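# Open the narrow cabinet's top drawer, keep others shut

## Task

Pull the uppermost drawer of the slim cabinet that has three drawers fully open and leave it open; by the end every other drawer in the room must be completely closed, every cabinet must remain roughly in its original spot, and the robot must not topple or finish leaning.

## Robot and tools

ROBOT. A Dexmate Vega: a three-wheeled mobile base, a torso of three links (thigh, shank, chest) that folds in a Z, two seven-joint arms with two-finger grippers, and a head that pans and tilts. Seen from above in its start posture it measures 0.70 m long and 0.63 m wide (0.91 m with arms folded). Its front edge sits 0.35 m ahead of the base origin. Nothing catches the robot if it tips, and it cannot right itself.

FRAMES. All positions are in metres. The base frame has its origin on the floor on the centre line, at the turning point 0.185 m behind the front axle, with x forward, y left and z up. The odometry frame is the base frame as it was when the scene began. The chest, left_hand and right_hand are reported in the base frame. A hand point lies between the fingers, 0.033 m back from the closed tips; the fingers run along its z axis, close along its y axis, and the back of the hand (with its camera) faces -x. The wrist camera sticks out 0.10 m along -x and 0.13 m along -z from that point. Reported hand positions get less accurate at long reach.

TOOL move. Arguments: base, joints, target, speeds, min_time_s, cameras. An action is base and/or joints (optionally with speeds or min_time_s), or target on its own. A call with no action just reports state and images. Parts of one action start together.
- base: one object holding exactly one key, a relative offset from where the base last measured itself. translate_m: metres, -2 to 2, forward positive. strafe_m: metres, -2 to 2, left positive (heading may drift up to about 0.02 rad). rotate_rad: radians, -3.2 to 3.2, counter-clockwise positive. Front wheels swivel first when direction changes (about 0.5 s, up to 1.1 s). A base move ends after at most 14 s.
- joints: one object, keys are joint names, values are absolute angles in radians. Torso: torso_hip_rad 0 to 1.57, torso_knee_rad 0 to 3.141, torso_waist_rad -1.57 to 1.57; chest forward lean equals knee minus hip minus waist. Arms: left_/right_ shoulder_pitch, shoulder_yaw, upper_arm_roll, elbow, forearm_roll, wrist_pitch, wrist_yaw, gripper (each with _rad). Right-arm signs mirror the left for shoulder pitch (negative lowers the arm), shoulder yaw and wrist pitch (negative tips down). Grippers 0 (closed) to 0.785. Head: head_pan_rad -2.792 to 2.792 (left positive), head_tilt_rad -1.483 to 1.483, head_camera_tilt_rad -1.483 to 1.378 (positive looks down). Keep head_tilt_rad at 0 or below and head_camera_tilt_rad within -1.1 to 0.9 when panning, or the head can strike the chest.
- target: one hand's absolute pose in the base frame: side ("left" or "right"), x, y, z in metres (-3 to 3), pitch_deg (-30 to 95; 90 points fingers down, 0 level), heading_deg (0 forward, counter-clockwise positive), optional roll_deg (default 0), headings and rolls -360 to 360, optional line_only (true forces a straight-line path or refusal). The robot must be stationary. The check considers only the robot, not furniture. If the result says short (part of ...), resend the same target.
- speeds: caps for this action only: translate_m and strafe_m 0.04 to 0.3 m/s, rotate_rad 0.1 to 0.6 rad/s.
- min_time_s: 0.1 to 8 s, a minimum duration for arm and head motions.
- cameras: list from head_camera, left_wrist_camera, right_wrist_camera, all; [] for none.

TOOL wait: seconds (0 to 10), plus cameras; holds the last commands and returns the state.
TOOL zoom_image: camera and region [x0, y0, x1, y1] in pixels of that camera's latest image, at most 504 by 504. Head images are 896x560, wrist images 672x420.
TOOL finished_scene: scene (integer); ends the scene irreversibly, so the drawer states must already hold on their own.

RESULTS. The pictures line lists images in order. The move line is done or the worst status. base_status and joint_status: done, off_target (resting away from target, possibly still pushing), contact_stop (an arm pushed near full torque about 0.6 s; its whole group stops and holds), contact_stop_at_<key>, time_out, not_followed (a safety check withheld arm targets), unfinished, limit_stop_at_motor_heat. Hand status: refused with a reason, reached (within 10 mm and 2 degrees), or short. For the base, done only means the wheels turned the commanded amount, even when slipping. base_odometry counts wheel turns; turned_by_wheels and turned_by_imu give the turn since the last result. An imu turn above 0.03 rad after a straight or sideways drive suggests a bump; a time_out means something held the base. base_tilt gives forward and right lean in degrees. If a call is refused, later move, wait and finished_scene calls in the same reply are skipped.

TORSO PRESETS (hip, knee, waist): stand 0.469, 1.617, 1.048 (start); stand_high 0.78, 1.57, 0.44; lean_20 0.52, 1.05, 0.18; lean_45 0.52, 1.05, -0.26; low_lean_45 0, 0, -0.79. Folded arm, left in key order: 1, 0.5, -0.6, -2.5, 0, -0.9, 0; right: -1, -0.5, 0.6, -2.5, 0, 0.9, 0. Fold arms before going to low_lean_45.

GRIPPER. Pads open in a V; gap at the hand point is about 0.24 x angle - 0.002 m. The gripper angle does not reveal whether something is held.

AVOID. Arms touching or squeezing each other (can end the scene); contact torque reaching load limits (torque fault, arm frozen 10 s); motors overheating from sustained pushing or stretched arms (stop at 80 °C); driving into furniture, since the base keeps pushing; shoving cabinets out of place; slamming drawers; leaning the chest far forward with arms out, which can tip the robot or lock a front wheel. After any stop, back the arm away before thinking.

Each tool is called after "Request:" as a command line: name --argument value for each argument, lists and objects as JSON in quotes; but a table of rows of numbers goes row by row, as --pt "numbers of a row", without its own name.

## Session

Request:
move --joints '{"head_camera_tilt_rad": 0.35}' --cameras '["head_camera"]'

Request:
move --joints '{"head_pan_rad": -1.3}' --cameras '["head_camera"]'

Request:
move --joints '{"head_pan_rad": -2.6}' --cameras '["head_camera"]'

Request:
move --joints '{"head_pan_rad": 1.3}' --cameras '["head_camera"]'

Request:
move --joints '{"head_pan_rad": 2.6}' --cameras '["head_camera"]'

Scene clock: 0.90 s.
Joint torques (N m): left_arm=[4.72 0.86 -1.64 -4.04 0.26 -1.8 -0.14] | right_arm=[-4.69 -1.41 0.79 -2.37 0.27 2.71 -0.19]
Motor temperatures (°C): left_arm=[31 31 31 26 40 35 41] | right_arm=[30 27 32 31 36 36 33]
move: done
base_odometry: x=+0.000 y=+0.000 heading=+0.000
turned_by_wheels: +0.000
turned_by_imu: +0.000
base_tilt: forward=+0.0 right=+0.8
base_status: not commanded
joint_positions: torso_hip_rad=+0.469 torso_knee_rad=+1.617 torso_waist_rad=+1.048 left_shoulder_pitch_rad=+2.189 left_shoulder_yaw_rad=-0.007 left_upper_arm_roll_rad=+0.016 left_elbow_rad=-1.090 left_forearm_roll_rad=+0.013 left_wrist_pitch_rad=-0.515 left_wrist_yaw_rad=+0.020 left_gripper_rad=+0.005 right_shoulder_pitch_rad=-2.209 right_shoulder_yaw_rad=-0.016 right_upper_arm_roll_rad=+0.009 right_elbow_rad=-1.106 right_forearm_roll_rad=-0.010 right_wrist_pitch_rad=+0.494 right_wrist_yaw_rad=-0.018 right_gripper_rad=+0.005 head_pan_rad=+0.000 head_tilt_rad=+0.000 head_camera_tilt_rad=+0.350
joint_status: all done
chest: x=-0.0111 y=+0.0000 z=+1.4155 quat_wxyz=(+0.999, +0.000, +0.050, +0.000) (m; base frame)
left_hand: x=+0.2066 y=+0.2195 z=+0.6100 quat_wxyz=(+0.429, +0.002, +0.903, +0.000) pitch_deg=+39.1 heading_deg=-0.2 roll_deg=+0.1 back=up (m; base frame)
right_hand: x=+0.1929 y=-0.2468 z=+0.6050 quat_wxyz=(+0.418, -0.007, +0.908, -0.015) pitch_deg=+40.6 heading_deg=-1.6 roll_deg=-2.5 back=up (m; base frame)
pictures: head_camera

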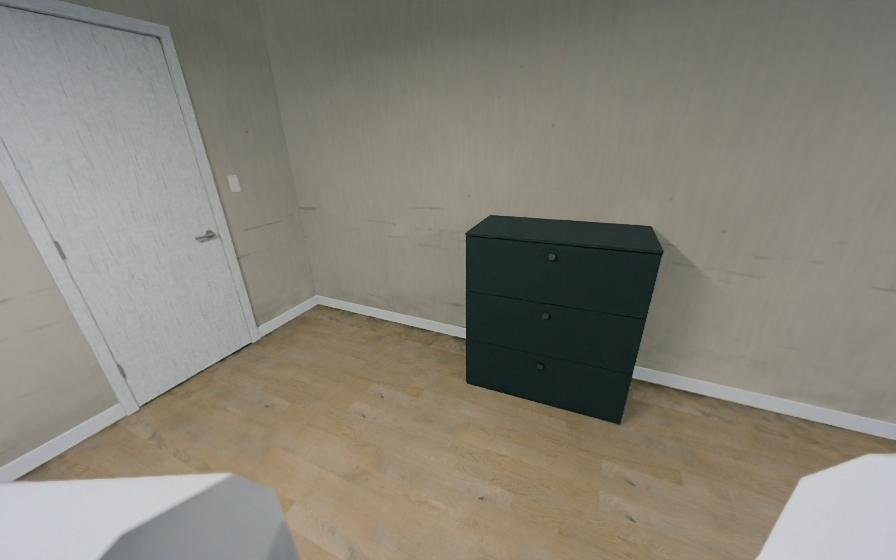

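Scene clock: 2.43 s.
Joint torques (N m): left_arm=[5.64 1.04 -0.99 -3.06 -0.17 -1.81 0.01] | right_arm=[-4.79 -1 0.83 -2.26 0.07 2.51 0.04]
move: done
base_odometry: x=+0.000 y=+0.000 heading=+0.000
turned_by_wheels: +0.000
turned_by_imu: +0.000
base_tilt: forward=+0.0 right=+0.7
base_status: not commanded
joint_positions: torso_hip_rad=+0.469 torso_knee_rad=+1.617 torso_waist_rad=+1.048 left_shoulder_pitch_rad=+2.189 left_shoulder_yaw_rad=-0.007 left_upper_arm_roll_rad=+0.016 left_elbow_rad=-1.090 left_forearm_roll_rad=+0.013 left_wrist_pitch_rad=-0.515 left_wrist_yaw_rad=+0.020 left_gripper_rad=+0.005 right_shoulder_pitch_rad=-2.209 right_shoulder_yaw_rad=-0.016 right_upper_arm_roll_rad=+0.009 right_elbow_rad=-1.106 right_forearm_roll_rad=-0.010 right_wrist_pitch_rad=+0.494 right_wrist_yaw_rad=-0.018 right_gripper_rad=+0.005 head_pan_rad=-1.300 head_tilt_rad=+0.000 head_camera_tilt_rad=+0.350
joint_status: all done
chest: x=-0.0111 y=+0.0000 z=+1.4155 quat_wxyz=(+0.999, +0.000, +0.050, +0.000) (m; base frame)
left_hand: x=+0.2066 y=+0.2195 z=+0.6100 quat_wxyz=(+0.429, +0.002, +0.903, +0.000) pitch_deg=+39.1 heading_deg=-0.2 roll_deg=+0.1 back=up (m; base frame)
right_hand: x=+0.1929 y=-0.2468 z=+0.6050 quat_wxyz=(+0.418, -0.007, +0.908, -0.015) pitch_deg=+40.6 heading_deg=-1.6 roll_deg=-2.5 back=up (m; base frame)
pictures: head_camera

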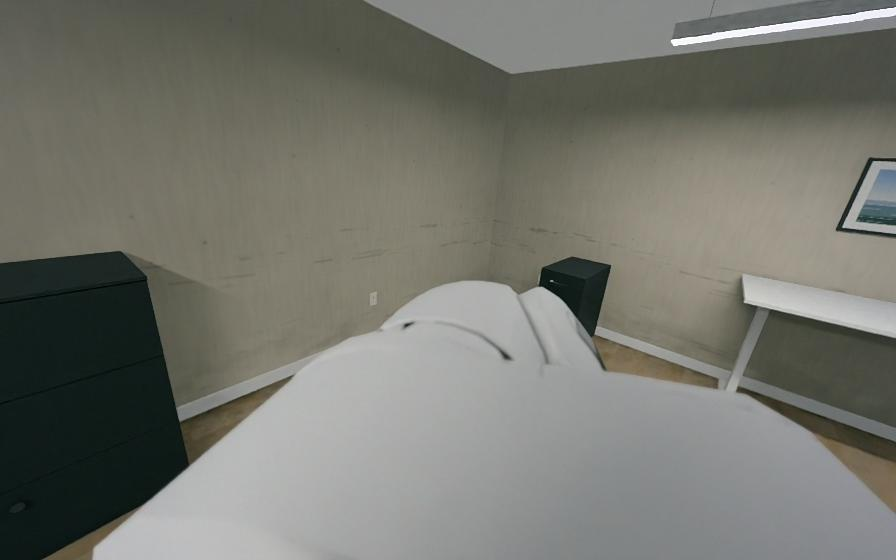

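Scene clock: 3.97 s.
Joint torques (N m): left_arm=[6.25 -1.32 -0.69 -2.81 0.1 -2.93 -0.2] | right_arm=[-3.37 -1.21 0.54 -2.69 0.17 2.53 -0.17]
move: done
base_odometry: x=+0.000 y=+0.000 heading=+0.000
turned_by_wheels: +0.000
turned_by_imu: +0.000
base_tilt: forward=+0.1 right=+0.8
base_status: not commanded
joint_positions: torso_hip_rad=+0.469 torso_knee_rad=+1.617 torso_waist_rad=+1.048 left_shoulder_pitch_rad=+2.189 left_shoulder_yaw_rad=-0.007 left_upper_arm_roll_rad=+0.016 left_elbow_rad=-1.090 left_forearm_roll_rad=+0.013 left_wrist_pitch_rad=-0.515 left_wrist_yaw_rad=+0.020 left_gripper_rad=+0.005 right_shoulder_pitch_rad=-2.209 right_shoulder_yaw_rad=-0.016 right_upper_arm_roll_rad=+0.009 right_elbow_rad=-1.106 right_forearm_roll_rad=-0.010 right_wrist_pitch_rad=+0.494 right_wrist_yaw_rad=-0.018 right_gripper_rad=+0.005 head_pan_rad=-2.600 head_tilt_rad=+0.000 head_camera_tilt_rad=+0.350
joint_status: all done
chest: x=-0.0111 y=+0.0000 z=+1.4155 quat_wxyz=(+0.999, +0.000, +0.050, +0.000) (m; base frame)
left_hand: x=+0.2066 y=+0.2195 z=+0.6100 quat_wxyz=(+0.429, +0.002, +0.903, +0.000) pitch_deg=+39.1 heading_deg=-0.2 roll_deg=+0.1 back=up (m; base frame)
right_hand: x=+0.1929 y=-0.2468 z=+0.6050 quat_wxyz=(+0.418, -0.007, +0.908, -0.015) pitch_deg=+40.6 heading_deg=-1.6 roll_deg=-2.5 back=up (m; base frame)
pictures: head_camera

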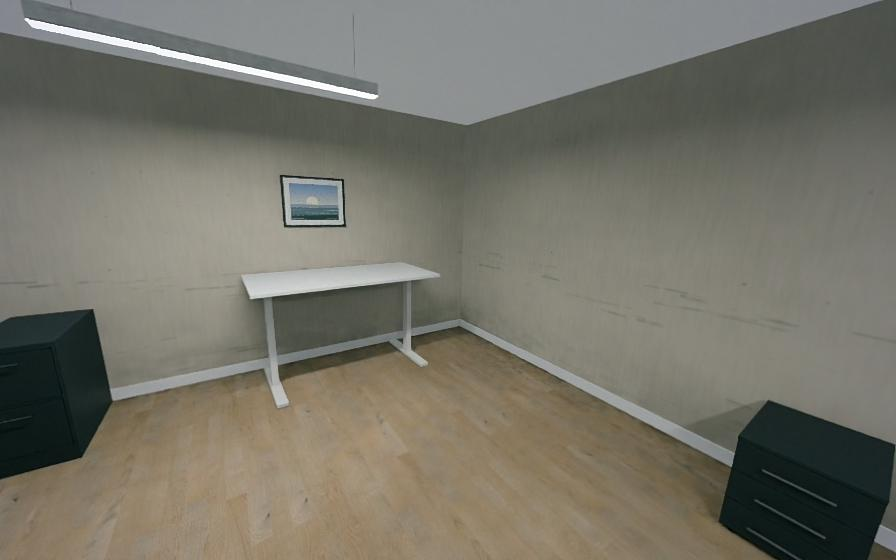

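Scene clock: 7.23 s.
Joint torques (N m): left_arm=[4.46 0.4 0.06 -3.2 0.26 -2.17 0.2] | right_arm=[-5.29 -1.14 0.58 -2.31 0.22 3.18 -0.14]
move: done
base_odometry: x=+0.000 y=+0.000 heading=+0.000
turned_by_wheels: +0.000
turned_by_imu: +0.000
base_tilt: forward=+0.0 right=+0.8
base_status: not commanded
joint_positions: torso_hip_rad=+0.469 torso_knee_rad=+1.617 torso_waist_rad=+1.048 left_shoulder_pitch_rad=+2.189 left_shoulder_yaw_rad=-0.007 left_upper_arm_roll_rad=+0.016 left_elbow_rad=-1.090 left_forearm_roll_rad=+0.013 left_wrist_pitch_rad=-0.515 left_wrist_yaw_rad=+0.020 left_gripper_rad=+0.005 right_shoulder_pitch_rad=-2.209 right_shoulder_yaw_rad=-0.016 right_upper_arm_roll_rad=+0.009 right_elbow_rad=-1.106 right_forearm_roll_rad=-0.010 right_wrist_pitch_rad=+0.494 right_wrist_yaw_rad=-0.018 right_gripper_rad=+0.005 head_pan_rad=+1.300 head_tilt_rad=+0.000 head_camera_tilt_rad=+0.350
joint_status: all done
chest: x=-0.0111 y=+0.0000 z=+1.4155 quat_wxyz=(+0.999, +0.000, +0.050, +0.000) (m; base frame)
left_hand: x=+0.2066 y=+0.2195 z=+0.6100 quat_wxyz=(+0.429, +0.002, +0.903, +0.000) pitch_deg=+39.1 heading_deg=-0.2 roll_deg=+0.1 back=up (m; base frame)
right_hand: x=+0.1929 y=-0.2468 z=+0.6050 quat_wxyz=(+0.418, -0.007, +0.908, -0.015) pitch_deg=+40.6 heading_deg=-1.6 roll_deg=-2.5 back=up (m; base frame)
pictures: head_camera

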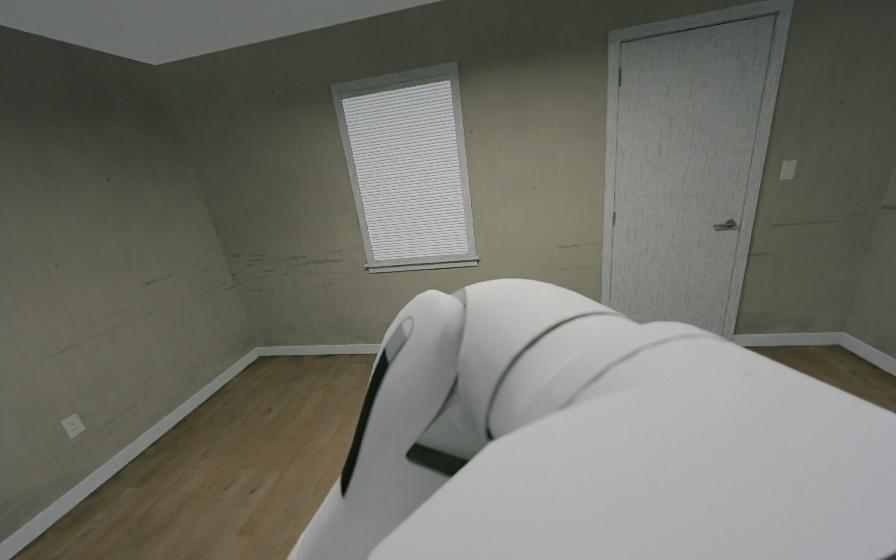

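Scene clock: 8.77 s.
Joint torques (N m): left_arm=[4.21 -0.11 -0.82 -3.44 0.06 -2.16 -0.02] | right_arm=[-4.17 -1.46 0.44 -2.22 0.17 1.57 -0.21]
move: done
base_odometry: x=+0.000 y=+0.000 heading=+0.000
turned_by_wheels: +0.000
turned_by_imu: +0.000
base_tilt: forward=+0.0 right=+0.8
base_status: not commanded
joint_positions: torso_hip_rad=+0.469 torso_knee_rad=+1.617 torso_waist_rad=+1.048 left_shoulder_pitch_rad=+2.189 left_shoulder_yaw_rad=-0.007 left_upper_arm_roll_rad=+0.016 left_elbow_rad=-1.090 left_forearm_roll_rad=+0.013 left_wrist_pitch_rad=-0.515 left_wrist_yaw_rad=+0.020 left_gripper_rad=+0.005 right_shoulder_pitch_rad=-2.209 right_shoulder_yaw_rad=-0.016 right_upper_arm_roll_rad=+0.009 right_elbow_rad=-1.106 right_forearm_roll_rad=-0.010 right_wrist_pitch_rad=+0.494 right_wrist_yaw_rad=-0.018 right_gripper_rad=+0.005 head_pan_rad=+2.600 head_tilt_rad=+0.000 head_camera_tilt_rad=+0.350
joint_status: all done
chest: x=-0.0111 y=+0.0000 z=+1.4155 quat_wxyz=(+0.999, +0.000, +0.050, +0.000) (m; base frame)
left_hand: x=+0.2066 y=+0.2195 z=+0.6100 quat_wxyz=(+0.429, +0.002, +0.903, +0.000) pitch_deg=+39.1 heading_deg=-0.2 roll_deg=+0.1 back=up (m; base frame)
right_hand: x=+0.1929 y=-0.2468 z=+0.6050 quat_wxyz=(+0.418, -0.007, +0.908, -0.015) pitch_deg=+40.6 heading_deg=-1.6 roll_deg=-2.5 back=up (m; base frame)
pictures: head_camera

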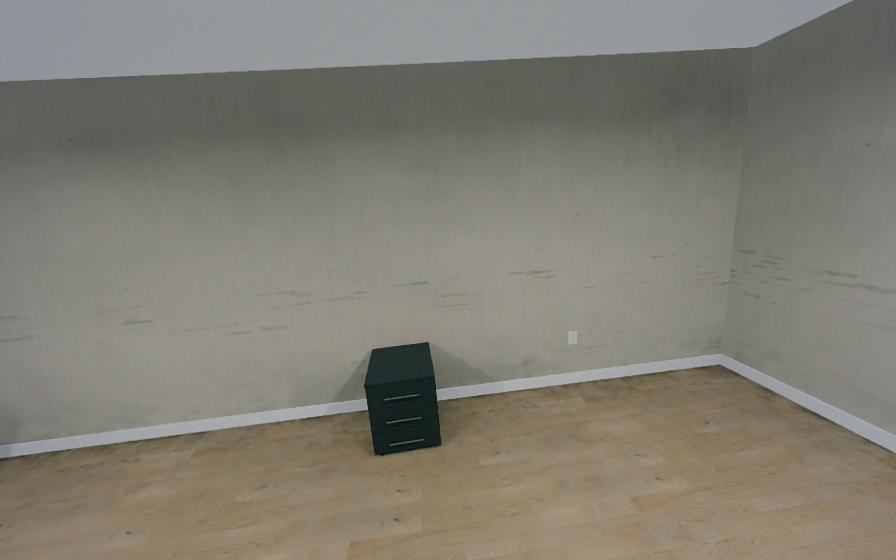

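Request:
zoom_image --camera "head_camera" --region '[330, 320, 480, 470]'

Request:
move --base '{"rotate_rad": 2.77}' --joints '{"head_pan_rad": 0.0, "head_camera_tilt_rad": 0.4}' --cameras '["head_camera"]'

Scaled by 3.360 from the camera's 896x560 image, which has a finer 960x600 frame.

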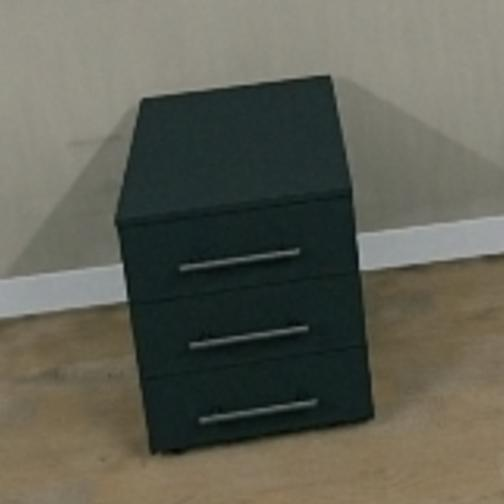

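Scene clock: 15.37 s.
Joint torques (N m): left_arm=[3.1 1.44 -0.41 -2.8 -0.15 -2.59 -0.19] | right_arm=[-4.2 -1.35 0.77 -2.39 0.16 2.57 -0.16]
move: done
base_odometry: x=+0.003 y=+0.000 heading=+2.778
turned_by_wheels: +2.779
turned_by_imu: +2.763
base_tilt: forward=+0.0 right=+0.8
base_status: done
joint_positions: torso_hip_rad=+0.469 torso_knee_rad=+1.617 torso_waist_rad=+1.048 left_shoulder_pitch_rad=+2.189 left_shoulder_yaw_rad=-0.007 left_upper_arm_roll_rad=+0.016 left_elbow_rad=-1.090 left_forearm_roll_rad=+0.013 left_wrist_pitch_rad=-0.515 left_wrist_yaw_rad=+0.020 left_gripper_rad=+0.005 right_shoulder_pitch_rad=-2.209 right_shoulder_yaw_rad=-0.016 right_upper_arm_roll_rad=+0.009 right_elbow_rad=-1.106 right_forearm_roll_rad=-0.010 right_wrist_pitch_rad=+0.494 right_wrist_yaw_rad=-0.018 right_gripper_rad=+0.005 head_pan_rad=+0.000 head_tilt_rad=+0.000 head_camera_tilt_rad=+0.400
joint_status: all done
chest: x=-0.0111 y=+0.0000 z=+1.4155 quat_wxyz=(+0.999, +0.000, +0.050, +0.000) (m; base frame)
left_hand: x=+0.2066 y=+0.2195 z=+0.6100 quat_wxyz=(+0.429, +0.002, +0.903, +0.000) pitch_deg=+39.1 heading_deg=-0.2 roll_deg=+0.1 back=up (m; base frame)
right_hand: x=+0.1929 y=-0.2468 z=+0.6050 quat_wxyz=(+0.418, -0.007, +0.908, -0.015) pitch_deg=+40.6 heading_deg=-1.6 roll_deg=-2.5 back=up (m; base frame)
pictures: head_camera

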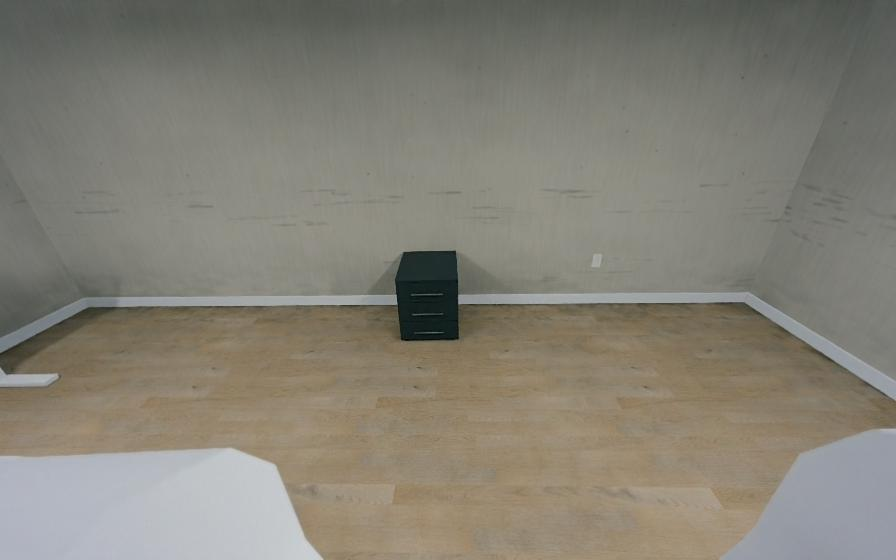

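Request:
move --base '{"translate_m": 1.12}' --joints '{"torso_hip_rad": 0.2, "torso_knee_rad": 0.85, "torso_waist_rad": -0.05, "left_elbow_rad": -2.3, "right_elbow_rad": -2.3, "head_camera_tilt_rad": 0.15}' --cameras '["head_camera"]'

Scene clock: 23.03 s.
Joint torques (N m): left_arm=[8.83 -0.26 -0.7 -6.73 0 -2.01 -0.05] | right_arm=[-7.96 -1.21 0.88 -7.81 0.11 2.49 -0.01]
move: done
base_odometry: x=-1.044 y=+0.396 heading=+2.779
turned_by_wheels: +0.001
turned_by_imu: +0.000
base_tilt: forward=+0.0 right=+0.8
base_status: done
joint_positions: torso_hip_rad=+0.200 torso_knee_rad=+0.850 torso_waist_rad=-0.050 left_shoulder_pitch_rad=+2.189 left_shoulder_yaw_rad=-0.007 left_upper_arm_roll_rad=+0.016 left_elbow_rad=-2.298 left_forearm_roll_rad=+0.013 left_wrist_pitch_rad=-0.515 left_wrist_yaw_rad=+0.020 left_gripper_rad=+0.005 right_shoulder_pitch_rad=-2.209 right_shoulder_yaw_rad=-0.016 right_upper_arm_roll_rad=+0.009 right_elbow_rad=-2.298 right_forearm_roll_rad=-0.010 right_wrist_pitch_rad=+0.494 right_wrist_yaw_rad=-0.018 right_gripper_rad=+0.005 head_pan_rad=+0.000 head_tilt_rad=+0.000 head_camera_tilt_rad=+0.150
joint_status: all done
chest: x=+0.1135 y=+0.0000 z=+1.1648 quat_wxyz=(+0.939, +0.000, +0.343, +0.000) (m; base frame)
left_hand: x=+0.4333 y=+0.2284 z=+0.8100 quat_wxyz=(+0.680, -0.007, +0.733, +0.003) pitch_deg=+4.4 heading_deg=+0.8 roll_deg=-0.3 back=up (m; base frame)
right_hand: x=+0.4253 y=-0.2335 z=+0.7951 quat_wxyz=(+0.664, -0.008, +0.747, -0.008) pitch_deg=+6.7 heading_deg=-0.1 roll_deg=-1.3 back=up (m; base frame)
pictures: head_camera

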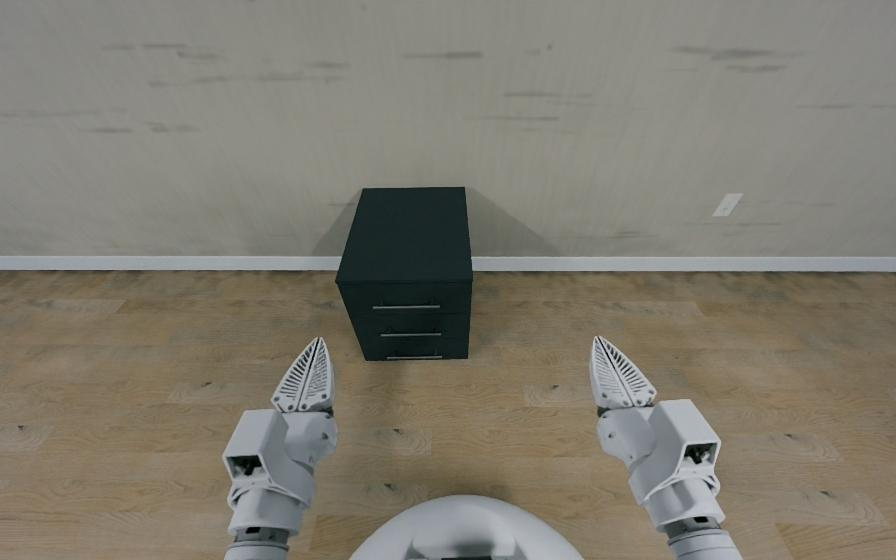

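Request:
move --base '{"translate_m": 0.12}'

Request:
move --target '{"side": "left", "x": 0.62, "y": 0.14, "z": 0.58, "pitch_deg": 72, "heading_deg": 0, "roll_deg": 90}' --cameras '["head_camera", "left_wrist_camera"]'

Scene clock: 25.30 s.
Joint torques (N m): left_arm=[8.18 1.19 -0.63 -6.72 0.1 -2.67 0.08] | right_arm=[-7.2 -1.25 -0.06 -7.33 0.34 3.04 -0.2]
move: done
base_odometry: x=-1.156 y=+0.438 heading=+2.780
turned_by_wheels: +0.001
turned_by_imu: +0.000
base_tilt: forward=+0.0 right=+0.8
base_status: done
joint_positions: torso_hip_rad=+0.200 torso_knee_rad=+0.850 torso_waist_rad=-0.050 left_shoulder_pitch_rad=+2.189 left_shoulder_yaw_rad=-0.007 left_upper_arm_roll_rad=+0.016 left_elbow_rad=-2.300 left_forearm_roll_rad=+0.013 left_wrist_pitch_rad=-0.515 left_wrist_yaw_rad=+0.020 left_gripper_rad=+0.005 right_shoulder_pitch_rad=-2.209 right_shoulder_yaw_rad=-0.016 right_upper_arm_roll_rad=+0.009 right_elbow_rad=-2.300 right_forearm_roll_rad=-0.010 right_wrist_pitch_rad=+0.494 right_wrist_yaw_rad=-0.018 right_gripper_rad=+0.005 head_pan_rad=+0.000 head_tilt_rad=+0.000 head_camera_tilt_rad=+0.150
joint_status: not commanded
chest: x=+0.1135 y=+0.0000 z=+1.1648 quat_wxyz=(+0.939, +0.000, +0.343, +0.000) (m; base frame)
left_hand: x=+0.4338 y=+0.2285 z=+0.8114 quat_wxyz=(+0.681, -0.007, +0.733, +0.003) pitch_deg=+4.2 heading_deg=+0.8 roll_deg=-0.3 back=up (m; base frame)
right_hand: x=+0.4257 y=-0.2335 z=+0.7963 quat_wxyz=(+0.665, -0.008, +0.747, -0.008) pitch_deg=+6.6 heading_deg=-0.1 roll_deg=-1.3 back=up (m; base frame)
pictures: none

Scene clock: 32.53 s.
Joint torques (N m): left_arm=[-26.37 3.6 -7.81 -4.58 1.83 0.26 0.16] | right_arm=[-7.92 -0.54 0.64 -7.43 0.06 2.99 -0.09]
move: done
base_odometry: x=-1.156 y=+0.438 heading=+2.780
turned_by_wheels: +0.000
turned_by_imu: +0.000
base_tilt: forward=+0.1 right=+0.7
base_status: not commanded
joint_positions: torso_hip_rad=+0.200 torso_knee_rad=+0.850 torso_waist_rad=-0.050 left_shoulder_pitch_rad=+0.400 left_shoulder_yaw_rad=+0.632 left_upper_arm_roll_rad=+1.002 left_elbow_rad=-1.910 left_forearm_roll_rad=+0.913 left_wrist_pitch_rad=+0.990 left_wrist_yaw_rad=-1.345 left_gripper_rad=+0.005 right_shoulder_pitch_rad=-2.209 right_shoulder_yaw_rad=-0.016 right_upper_arm_roll_rad=+0.009 right_elbow_rad=-2.300 right_forearm_roll_rad=-0.010 right_wrist_pitch_rad=+0.494 right_wrist_yaw_rad=-0.018 right_gripper_rad=+0.005 head_pan_rad=+0.000 head_tilt_rad=+0.000 head_camera_tilt_rad=+0.150
joint_status: not commanded
chest: x=+0.1135 y=+0.0000 z=+1.1648 quat_wxyz=(+0.939, +0.000, +0.343, +0.000) (m; base frame)
left_hand: x=+0.6190 y=+0.1381 z=+0.5791 quat_wxyz=(+0.112, +0.699, +0.698, +0.109) pitch_deg=+72.0 heading_deg=-0.8 roll_deg=+89.4 (m; base frame)
left_hand_status: reached (checked arc [the straight line was blocked; over the whole arc the hand travels 0.87 m to end 0.31 m from its start, up to 0.35 m off the straight line; left_shoulder_pitch_rad turns most, 1.79 rad; on the way or at its end the hand turns up to 109 deg from its attitude at the start], planned for 5.9 s): 2 mm and 0.3 deg off.
right_hand: x=+0.4257 y=-0.2335 z=+0.7963 quat_wxyz=(+0.665, -0.008, +0.747, -0.008) pitch_deg=+6.6 heading_deg=-0.1 roll_deg=-1.3 back=up (m; base frame)
pictures: head_camera, left_wrist_camera

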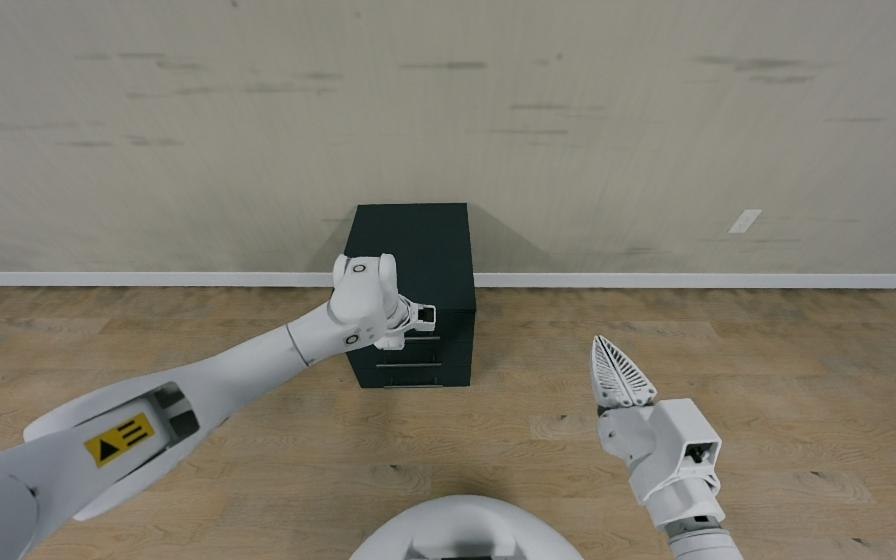

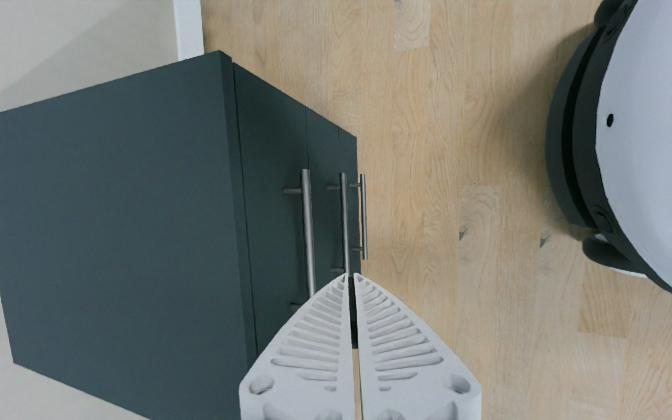

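Request:
move --target '{"side": "left", "x": 0.695, "y": 0.14, "z": 0.525, "pitch_deg": 75, "heading_deg": 0, "roll_deg": 90, "line_only": true}' --cameras '["head_camera", "left_wrist_camera"]'

Scene clock: 36.80 s.
Joint torques (N m): left_arm=[-29.88 -2.08 -12.02 -4.53 0.74 0.07 0.59] | right_arm=[-6.84 -0.42 0.2 -8.18 0.32 3.15 -0.1]
move: done
base_odometry: x=-1.156 y=+0.438 heading=+2.780
turned_by_wheels: +0.000
turned_by_imu: +0.000
base_tilt: forward=+0.1 right=+0.8
base_status: not commanded
joint_positions: torso_hip_rad=+0.200 torso_knee_rad=+0.850 torso_waist_rad=-0.050 left_shoulder_pitch_rad=+0.256 left_shoulder_yaw_rad=+0.412 left_upper_arm_roll_rad=+0.978 left_elbow_rad=-1.354 left_forearm_roll_rad=+0.746 left_wrist_pitch_rad=+0.715 left_wrist_yaw_rad=-1.161 left_gripper_rad=+0.005 right_shoulder_pitch_rad=-2.209 right_shoulder_yaw_rad=-0.016 right_upper_arm_roll_rad=+0.009 right_elbow_rad=-2.300 right_forearm_roll_rad=-0.010 right_wrist_pitch_rad=+0.494 right_wrist_yaw_rad=-0.018 right_gripper_rad=+0.005 head_pan_rad=+0.000 head_tilt_rad=+0.000 head_camera_tilt_rad=+0.150
joint_status: not commanded
chest: x=+0.1135 y=+0.0000 z=+1.1648 quat_wxyz=(+0.939, +0.000, +0.343, +0.000) (m; base frame)
left_hand: x=+0.6943 y=+0.1402 z=+0.5251 quat_wxyz=(+0.092, +0.701, +0.701, +0.092) pitch_deg=+75.0 heading_deg=+0.1 roll_deg=-89.9 (m; base frame)
left_hand_status: reached (straight line, planned for 2.1 s): 1 mm and 0.0 deg off.
right_hand: x=+0.4257 y=-0.2335 z=+0.7963 quat_wxyz=(+0.665, -0.008, +0.747, -0.008) pitch_deg=+6.6 heading_deg=-0.1 roll_deg=-1.3 back=up (m; base frame)
pictures: head_camera, left_wrist_camera

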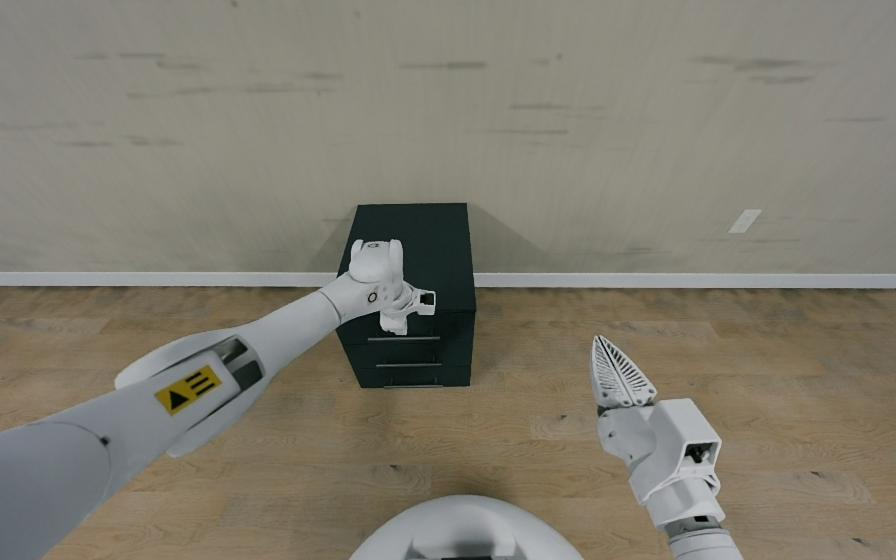

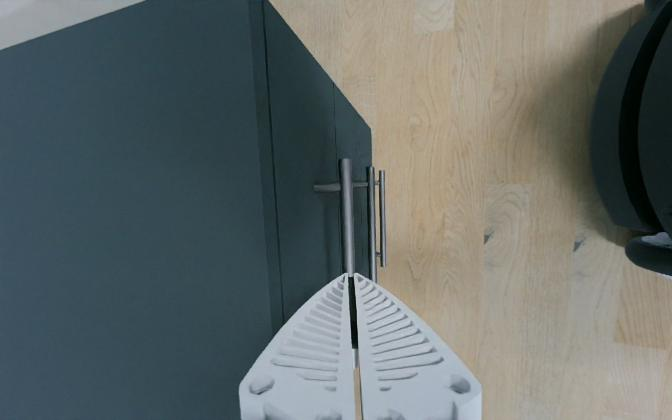

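Request:
move --joints '{"left_gripper_rad": 0.11}' --cameras '["left_wrist_camera"]'

Request:
zoom_image --camera "left_wrist_camera" --region '[250, 140, 450, 380]'

Scene clock: 37.83 s.
Joint torques (N m): left_arm=[-30.1 -1.77 -11.73 -3.46 0.83 0.11 0.64] | right_arm=[-8.3 -0.98 0.82 -7.71 0.1 2.81 -0.23]
move: done
base_odometry: x=-1.156 y=+0.438 heading=+2.780
turned_by_wheels: +0.000
turned_by_imu: +0.000
base_tilt: forward=+0.1 right=+0.7
base_status: not commanded
joint_positions: torso_hip_rad=+0.200 torso_knee_rad=+0.850 torso_waist_rad=-0.050 left_shoulder_pitch_rad=+0.255 left_shoulder_yaw_rad=+0.410 left_upper_arm_roll_rad=+0.978 left_elbow_rad=-1.350 left_forearm_roll_rad=+0.745 left_wrist_pitch_rad=+0.714 left_wrist_yaw_rad=-1.160 left_gripper_rad=+0.110 right_shoulder_pitch_rad=-2.209 right_shoulder_yaw_rad=-0.016 right_upper_arm_roll_rad=+0.009 right_elbow_rad=-2.300 right_forearm_roll_rad=-0.010 right_wrist_pitch_rad=+0.494 right_wrist_yaw_rad=-0.018 right_gripper_rad=+0.005 head_pan_rad=+0.000 head_tilt_rad=+0.000 head_camera_tilt_rad=+0.150
joint_status: all done
chest: x=+0.1135 y=+0.0000 z=+1.1648 quat_wxyz=(+0.939, +0.000, +0.343, +0.000) (m; base frame)
left_hand: x=+0.6946 y=+0.1401 z=+0.5248 quat_wxyz=(+0.092, +0.701, +0.701, +0.092) pitch_deg=+75.0 heading_deg=+0.1 roll_deg=-89.9 (m; base frame)
right_hand: x=+0.4257 y=-0.2335 z=+0.7963 quat_wxyz=(+0.665, -0.008, +0.747, -0.008) pitch_deg=+6.6 heading_deg=-0.1 roll_deg=-1.3 back=up (m; base frame)
pictures: left_wrist_camera

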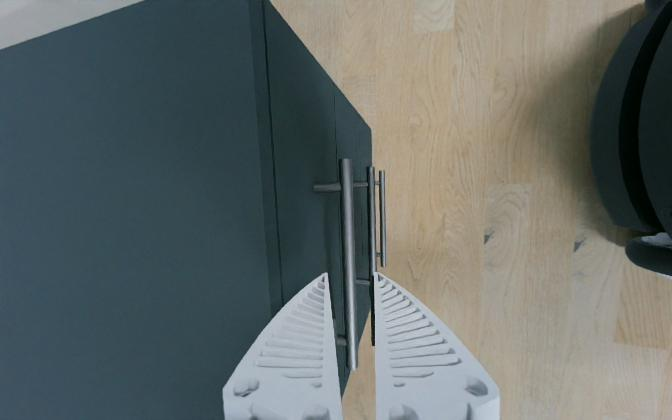

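Scaled by 2.100 from the camera's 672x420 image, which has a finer 960x600 frame.

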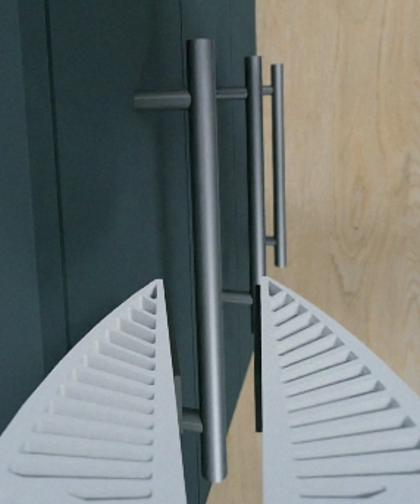

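Request:
move --target '{"side": "left", "x": 0.712, "y": 0.14, "z": 0.459, "pitch_deg": 75, "heading_deg": 0, "roll_deg": 90, "line_only": true}' --cameras '["left_wrist_camera"]'

Request:
zoom_image --camera "left_wrist_camera" --region '[250, 140, 450, 380]'

Scene clock: 41.30 s.
Joint torques (N m): left_arm=[-33.56 -6.65 -4.66 -3.59 0.32 0.01 0.76] | right_arm=[-7.61 -0.73 0.17 -7.29 -0.01 3.46 -0.24]
move: done
base_odometry: x=-1.156 y=+0.438 heading=+2.780
turned_by_wheels: +0.000
turned_by_imu: +0.000
base_tilt: forward=+0.0 right=+0.8
base_status: not commanded
joint_positions: torso_hip_rad=+0.200 torso_knee_rad=+0.850 torso_waist_rad=-0.050 left_shoulder_pitch_rad=+0.211 left_shoulder_yaw_rad=+0.239 left_upper_arm_roll_rad=+0.980 left_elbow_rad=-0.917 left_forearm_roll_rad=+0.673 left_wrist_pitch_rad=+0.519 left_wrist_yaw_rad=-0.932 left_gripper_rad=+0.110 right_shoulder_pitch_rad=-2.209 right_shoulder_yaw_rad=-0.016 right_upper_arm_roll_rad=+0.009 right_elbow_rad=-2.300 right_forearm_roll_rad=-0.010 right_wrist_pitch_rad=+0.494 right_wrist_yaw_rad=-0.018 right_gripper_rad=+0.005 head_pan_rad=+0.000 head_tilt_rad=+0.000 head_camera_tilt_rad=+0.150
joint_status: not commanded
chest: x=+0.1135 y=+0.0000 z=+1.1648 quat_wxyz=(+0.939, +0.000, +0.343, +0.000) (m; base frame)
left_hand: x=+0.7118 y=+0.1402 z=+0.4594 quat_wxyz=(+0.092, +0.701, +0.701, +0.092) pitch_deg=+75.0 heading_deg=+0.0 roll_deg=-90.0 (m; base frame)
left_hand_status: reached (straight line, planned for 1.7 s): 0 mm and 0.0 deg off.
right_hand: x=+0.4257 y=-0.2335 z=+0.7963 quat_wxyz=(+0.665, -0.008, +0.747, -0.008) pitch_deg=+6.6 heading_deg=-0.1 roll_deg=-1.3 back=up (m; base frame)
pictures: left_wrist_camera

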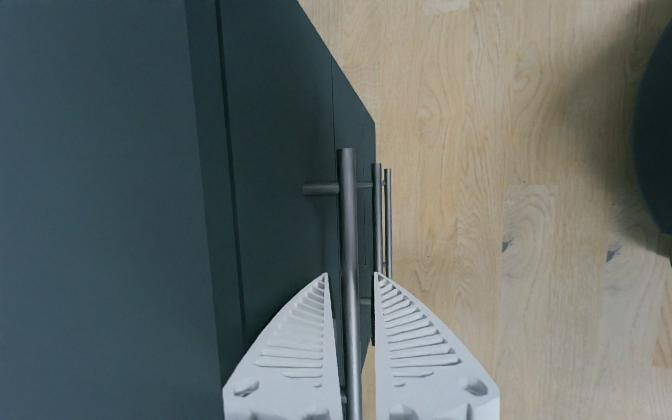

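Scaled by 2.100 from the camera's 672x420 image, which has a finer 960x600 frame.

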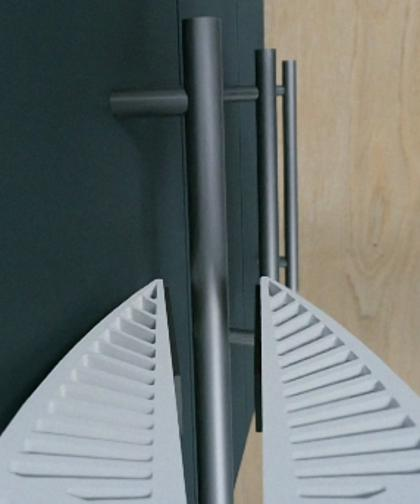

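Request:
move --joints '{"left_gripper_rad": 0.0}'

Request:
move --base '{"translate_m": -0.2}' --speeds '{"translate_m": 0.1}' --cameras '["head_camera", "left_wrist_camera"]'

Scene clock: 42.27 s.
Joint torques (N m): left_arm=[-29.93 -5.67 -4.6 -4.2 0.38 -0.43 -0.06] | right_arm=[-8.05 -2.04 -0.08 -6.97 0.13 2.09 -0.09]
move: done
base_odometry: x=-1.156 y=+0.438 heading=+2.780
turned_by_wheels: +0.000
turned_by_imu: +0.000
base_tilt: forward=+0.1 right=+0.8
base_status: not commanded
joint_positions: torso_hip_rad=+0.200 torso_knee_rad=+0.850 torso_waist_rad=-0.050 left_shoulder_pitch_rad=+0.210 left_shoulder_yaw_rad=+0.238 left_upper_arm_roll_rad=+0.980 left_elbow_rad=-0.913 left_forearm_roll_rad=+0.672 left_wrist_pitch_rad=+0.518 left_wrist_yaw_rad=-0.930 left_gripper_rad=+0.000 right_shoulder_pitch_rad=-2.209 right_shoulder_yaw_rad=-0.016 right_upper_arm_roll_rad=+0.009 right_elbow_rad=-2.300 right_forearm_roll_rad=-0.010 right_wrist_pitch_rad=+0.494 right_wrist_yaw_rad=-0.018 right_gripper_rad=+0.005 head_pan_rad=+0.000 head_tilt_rad=+0.000 head_camera_tilt_rad=+0.150
joint_status: all done
chest: x=+0.1135 y=+0.0000 z=+1.1648 quat_wxyz=(+0.939, +0.000, +0.343, +0.000) (m; base frame)
left_hand: x=+0.7119 y=+0.1402 z=+0.4589 quat_wxyz=(+0.092, +0.701, +0.701, +0.092) pitch_deg=+75.0 heading_deg=+0.0 roll_deg=-90.0 (m; base frame)
right_hand: x=+0.4257 y=-0.2335 z=+0.7963 quat_wxyz=(+0.665, -0.008, +0.747, -0.008) pitch_deg=+6.6 heading_deg=-0.1 roll_deg=-1.3 back=up (m; base frame)
pictures: none

Scene clock: 45.13 s.
Joint torques (N m): left_arm=[-25.5 -3.94 -4.13 -3.99 -0.18 -0.58 0.21] | right_arm=[-7.88 -1.72 0.2 -7.81 0.03 2.88 -0.17]
move: done
base_odometry: x=-0.969 y=+0.368 heading=+2.779
turned_by_wheels: -0.001
turned_by_imu: -0.001
base_tilt: forward=+0.1 right=+0.8
base_status: done
joint_positions: torso_hip_rad=+0.200 torso_knee_rad=+0.850 torso_waist_rad=-0.050 left_shoulder_pitch_rad=+0.210 left_shoulder_yaw_rad=+0.238 left_upper_arm_roll_rad=+0.980 left_elbow_rad=-0.913 left_forearm_roll_rad=+0.672 left_wrist_pitch_rad=+0.518 left_wrist_yaw_rad=-0.930 left_gripper_rad=+0.000 right_shoulder_pitch_rad=-2.209 right_shoulder_yaw_rad=-0.016 right_upper_arm_roll_rad=+0.009 right_elbow_rad=-2.300 right_forearm_roll_rad=-0.010 right_wrist_pitch_rad=+0.494 right_wrist_yaw_rad=-0.018 right_gripper_rad=+0.005 head_pan_rad=+0.000 head_tilt_rad=+0.000 head_camera_tilt_rad=+0.150
joint_status: not commanded
chest: x=+0.1134 y=+0.0000 z=+1.1648 quat_wxyz=(+0.939, +0.000, +0.343, +0.000) (m; base frame)
left_hand: x=+0.7121 y=+0.1402 z=+0.4592 quat_wxyz=(+0.092, +0.701, +0.701, +0.092) pitch_deg=+75.0 heading_deg=+0.1 roll_deg=-90.0 (m; base frame)
right_hand: x=+0.4257 y=-0.2335 z=+0.7964 quat_wxyz=(+0.665, -0.008, +0.747, -0.008) pitch_deg=+6.6 heading_deg=-0.1 roll_deg=-1.3 back=up (m; base frame)
pictures: head_camera, left_wrist_camera

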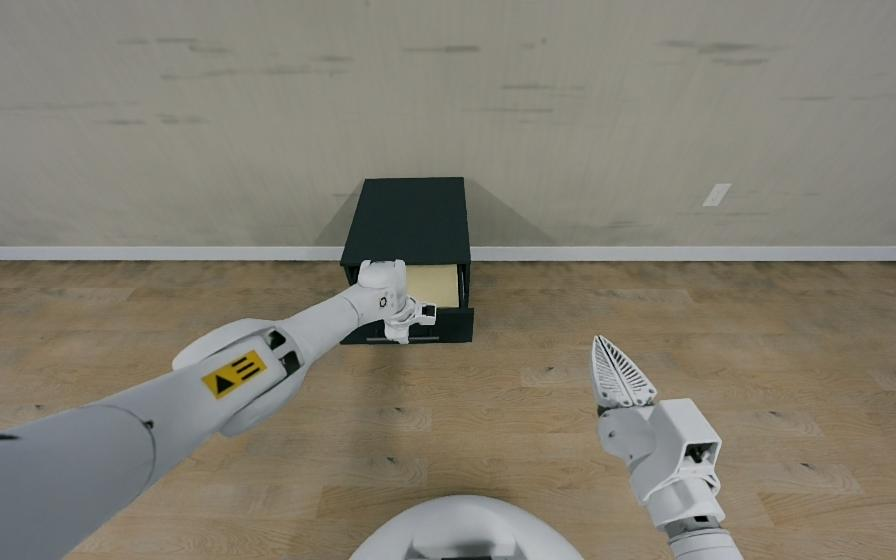

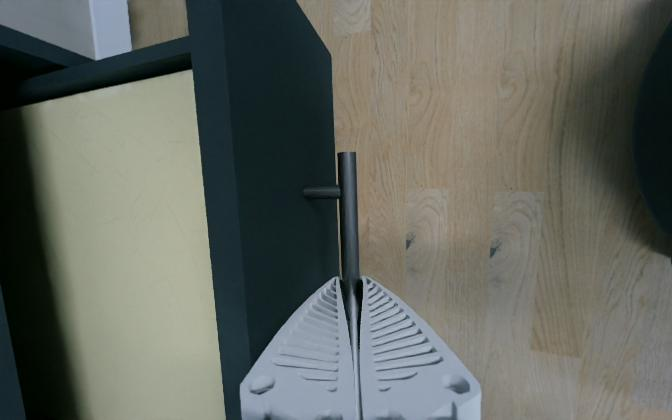

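Request:
move --base '{"translate_m": -0.14}' --speeds '{"translate_m": 0.1}' --cameras '["head_camera", "left_wrist_camera"]'

Scene clock: 47.57 s.
Joint torques (N m): left_arm=[-23.92 -3.85 -3.94 -4.78 -0.62 0.26 -0.63] | right_arm=[-7.17 -0.44 0.62 -6.69 0.2 3.08 -0.12]
move: done
base_odometry: x=-0.838 y=+0.318 heading=+2.780
turned_by_wheels: +0.001
turned_by_imu: +0.002
base_tilt: forward=+0.0 right=+0.8
base_status: done
joint_positions: torso_hip_rad=+0.200 torso_knee_rad=+0.850 torso_waist_rad=-0.050 left_shoulder_pitch_rad=+0.210 left_shoulder_yaw_rad=+0.238 left_upper_arm_roll_rad=+0.980 left_elbow_rad=-0.913 left_forearm_roll_rad=+0.672 left_wrist_pitch_rad=+0.518 left_wrist_yaw_rad=-0.930 left_gripper_rad=+0.000 right_shoulder_pitch_rad=-2.209 right_shoulder_yaw_rad=-0.016 right_upper_arm_roll_rad=+0.009 right_elbow_rad=-2.300 right_forearm_roll_rad=-0.010 right_wrist_pitch_rad=+0.494 right_wrist_yaw_rad=-0.018 right_gripper_rad=+0.005 head_pan_rad=+0.000 head_tilt_rad=+0.000 head_camera_tilt_rad=+0.150
joint_status: not commanded
chest: x=+0.1135 y=+0.0000 z=+1.1648 quat_wxyz=(+0.939, +0.000, +0.343, +0.000) (m; base frame)
left_hand: x=+0.7122 y=+0.1403 z=+0.4591 quat_wxyz=(+0.092, +0.701, +0.701, +0.093) pitch_deg=+75.0 heading_deg=+0.1 roll_deg=-89.9 (m; base frame)
right_hand: x=+0.4257 y=-0.2335 z=+0.7964 quat_wxyz=(+0.665, -0.008, +0.747, -0.008) pitch_deg=+6.6 heading_deg=-0.1 roll_deg=-1.3 back=up (m; base frame)
pictures: head_camera, left_wrist_camera

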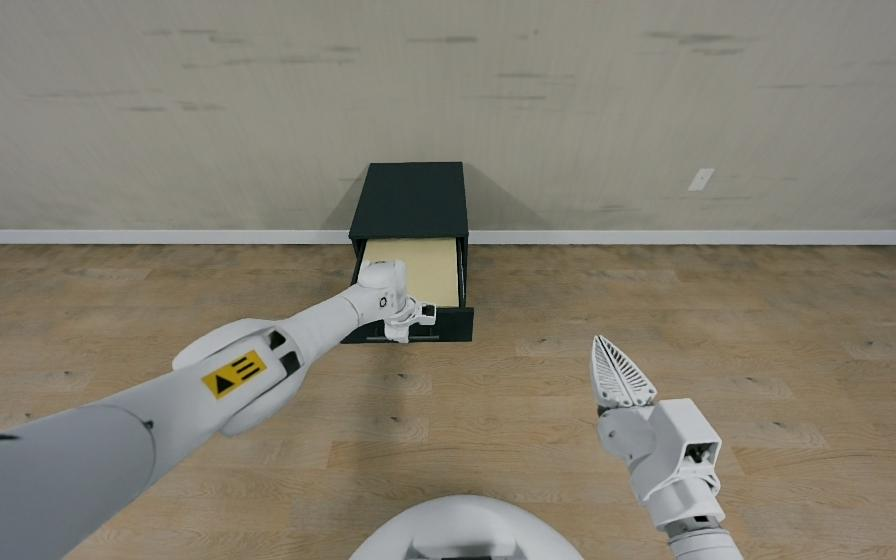

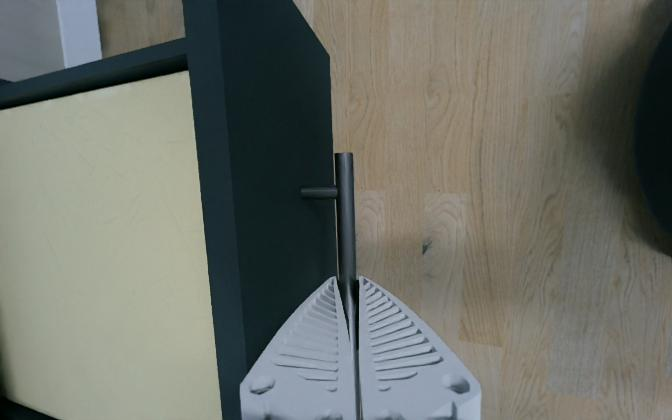

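Request:
move --base '{"translate_m": -0.03}' --speeds '{"translate_m": 0.04}' --cameras '["head_camera", "left_wrist_camera"]'

Scene clock: 49.27 s.
Joint torques (N m): left_arm=[-23.6 -4.62 -3.95 -3.95 -0.95 -0.38 -1.1] | right_arm=[-7.42 -0.79 -0.28 -7.95 0.21 2.72 -0.02]
move: done
base_odometry: x=-0.810 y=+0.308 heading=+2.781
turned_by_wheels: +0.001
turned_by_imu: +0.001
base_tilt: forward=+0.1 right=+0.8
base_status: done
joint_positions: torso_hip_rad=+0.200 torso_knee_rad=+0.850 torso_waist_rad=-0.050 left_shoulder_pitch_rad=+0.210 left_shoulder_yaw_rad=+0.238 left_upper_arm_roll_rad=+0.980 left_elbow_rad=-0.913 left_forearm_roll_rad=+0.672 left_wrist_pitch_rad=+0.518 left_wrist_yaw_rad=-0.930 left_gripper_rad=+0.000 right_shoulder_pitch_rad=-2.209 right_shoulder_yaw_rad=-0.016 right_upper_arm_roll_rad=+0.009 right_elbow_rad=-2.300 right_forearm_roll_rad=-0.010 right_wrist_pitch_rad=+0.494 right_wrist_yaw_rad=-0.018 right_gripper_rad=+0.005 head_pan_rad=+0.000 head_tilt_rad=+0.000 head_camera_tilt_rad=+0.150
joint_status: not commanded
chest: x=+0.1135 y=+0.0000 z=+1.1648 quat_wxyz=(+0.939, +0.000, +0.343, +0.000) (m; base frame)
left_hand: x=+0.7123 y=+0.1403 z=+0.4591 quat_wxyz=(+0.092, +0.701, +0.701, +0.093) pitch_deg=+75.0 heading_deg=+0.1 roll_deg=-89.9 (m; base frame)
right_hand: x=+0.4257 y=-0.2335 z=+0.7963 quat_wxyz=(+0.665, -0.008, +0.747, -0.008) pitch_deg=+6.6 heading_deg=-0.1 roll_deg=-1.3 back=up (m; base frame)
pictures: head_camera, left_wrist_camera

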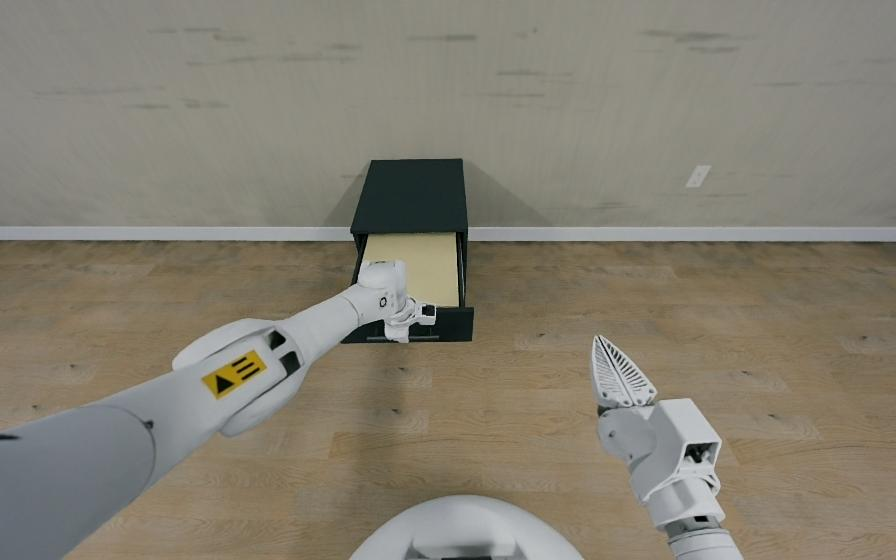

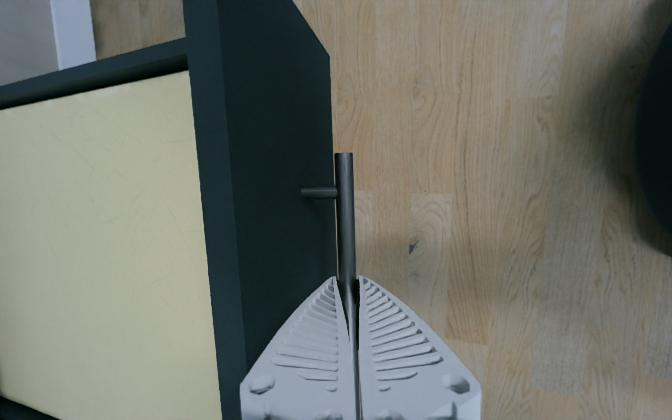

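Request:
move --base '{"translate_m": -0.03}' --speeds '{"translate_m": 0.04}' --cameras '["head_camera", "left_wrist_camera"]'

Scene clock: 51.17 s.
Joint torques (N m): left_arm=[-13.57 -3.91 -3.69 -1.4 -2.77 -0.95 -3.03] | right_arm=[-7.51 -2.3 0.04 -6.6 0.2 2.44 -0.17]
move: done
base_odometry: x=-0.782 y=+0.298 heading=+2.782
turned_by_wheels: +0.001
turned_by_imu: +0.001
base_tilt: forward=+0.0 right=+0.8
base_status: done
joint_positions: torso_hip_rad=+0.200 torso_knee_rad=+0.850 torso_waist_rad=-0.050 left_shoulder_pitch_rad=+0.210 left_shoulder_yaw_rad=+0.238 left_upper_arm_roll_rad=+0.980 left_elbow_rad=-0.913 left_forearm_roll_rad=+0.673 left_wrist_pitch_rad=+0.518 left_wrist_yaw_rad=-0.929 left_gripper_rad=+0.000 right_shoulder_pitch_rad=-2.209 right_shoulder_yaw_rad=-0.016 right_upper_arm_roll_rad=+0.009 right_elbow_rad=-2.300 right_forearm_roll_rad=-0.010 right_wrist_pitch_rad=+0.494 right_wrist_yaw_rad=-0.018 right_gripper_rad=+0.005 head_pan_rad=+0.000 head_tilt_rad=+0.000 head_camera_tilt_rad=+0.150
joint_status: not commanded
chest: x=+0.1134 y=+0.0000 z=+1.1648 quat_wxyz=(+0.939, +0.000, +0.343, +0.000) (m; base frame)
left_hand: x=+0.7129 y=+0.1403 z=+0.4597 quat_wxyz=(+0.093, +0.701, +0.701, +0.093) pitch_deg=+74.9 heading_deg=+0.1 roll_deg=-89.9 (m; base frame)
right_hand: x=+0.4257 y=-0.2335 z=+0.7965 quat_wxyz=(+0.665, -0.008, +0.746, -0.008) pitch_deg=+6.6 heading_deg=-0.1 roll_deg=-1.3 back=up (m; base frame)
pictures: head_camera, left_wrist_camera

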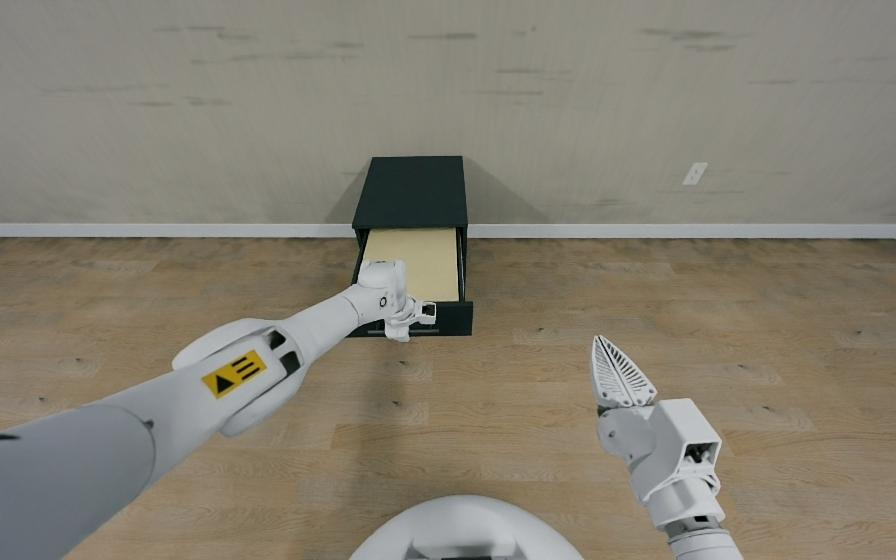

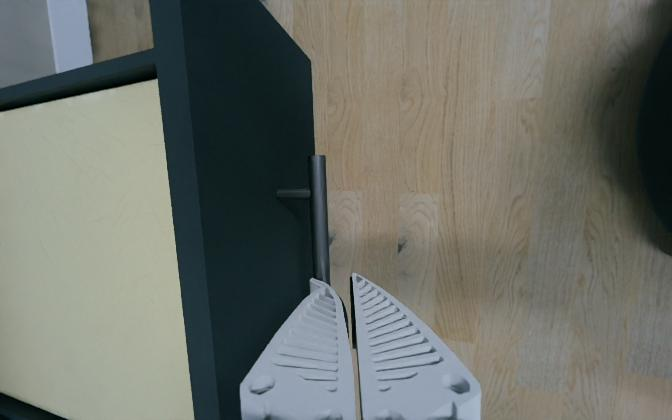

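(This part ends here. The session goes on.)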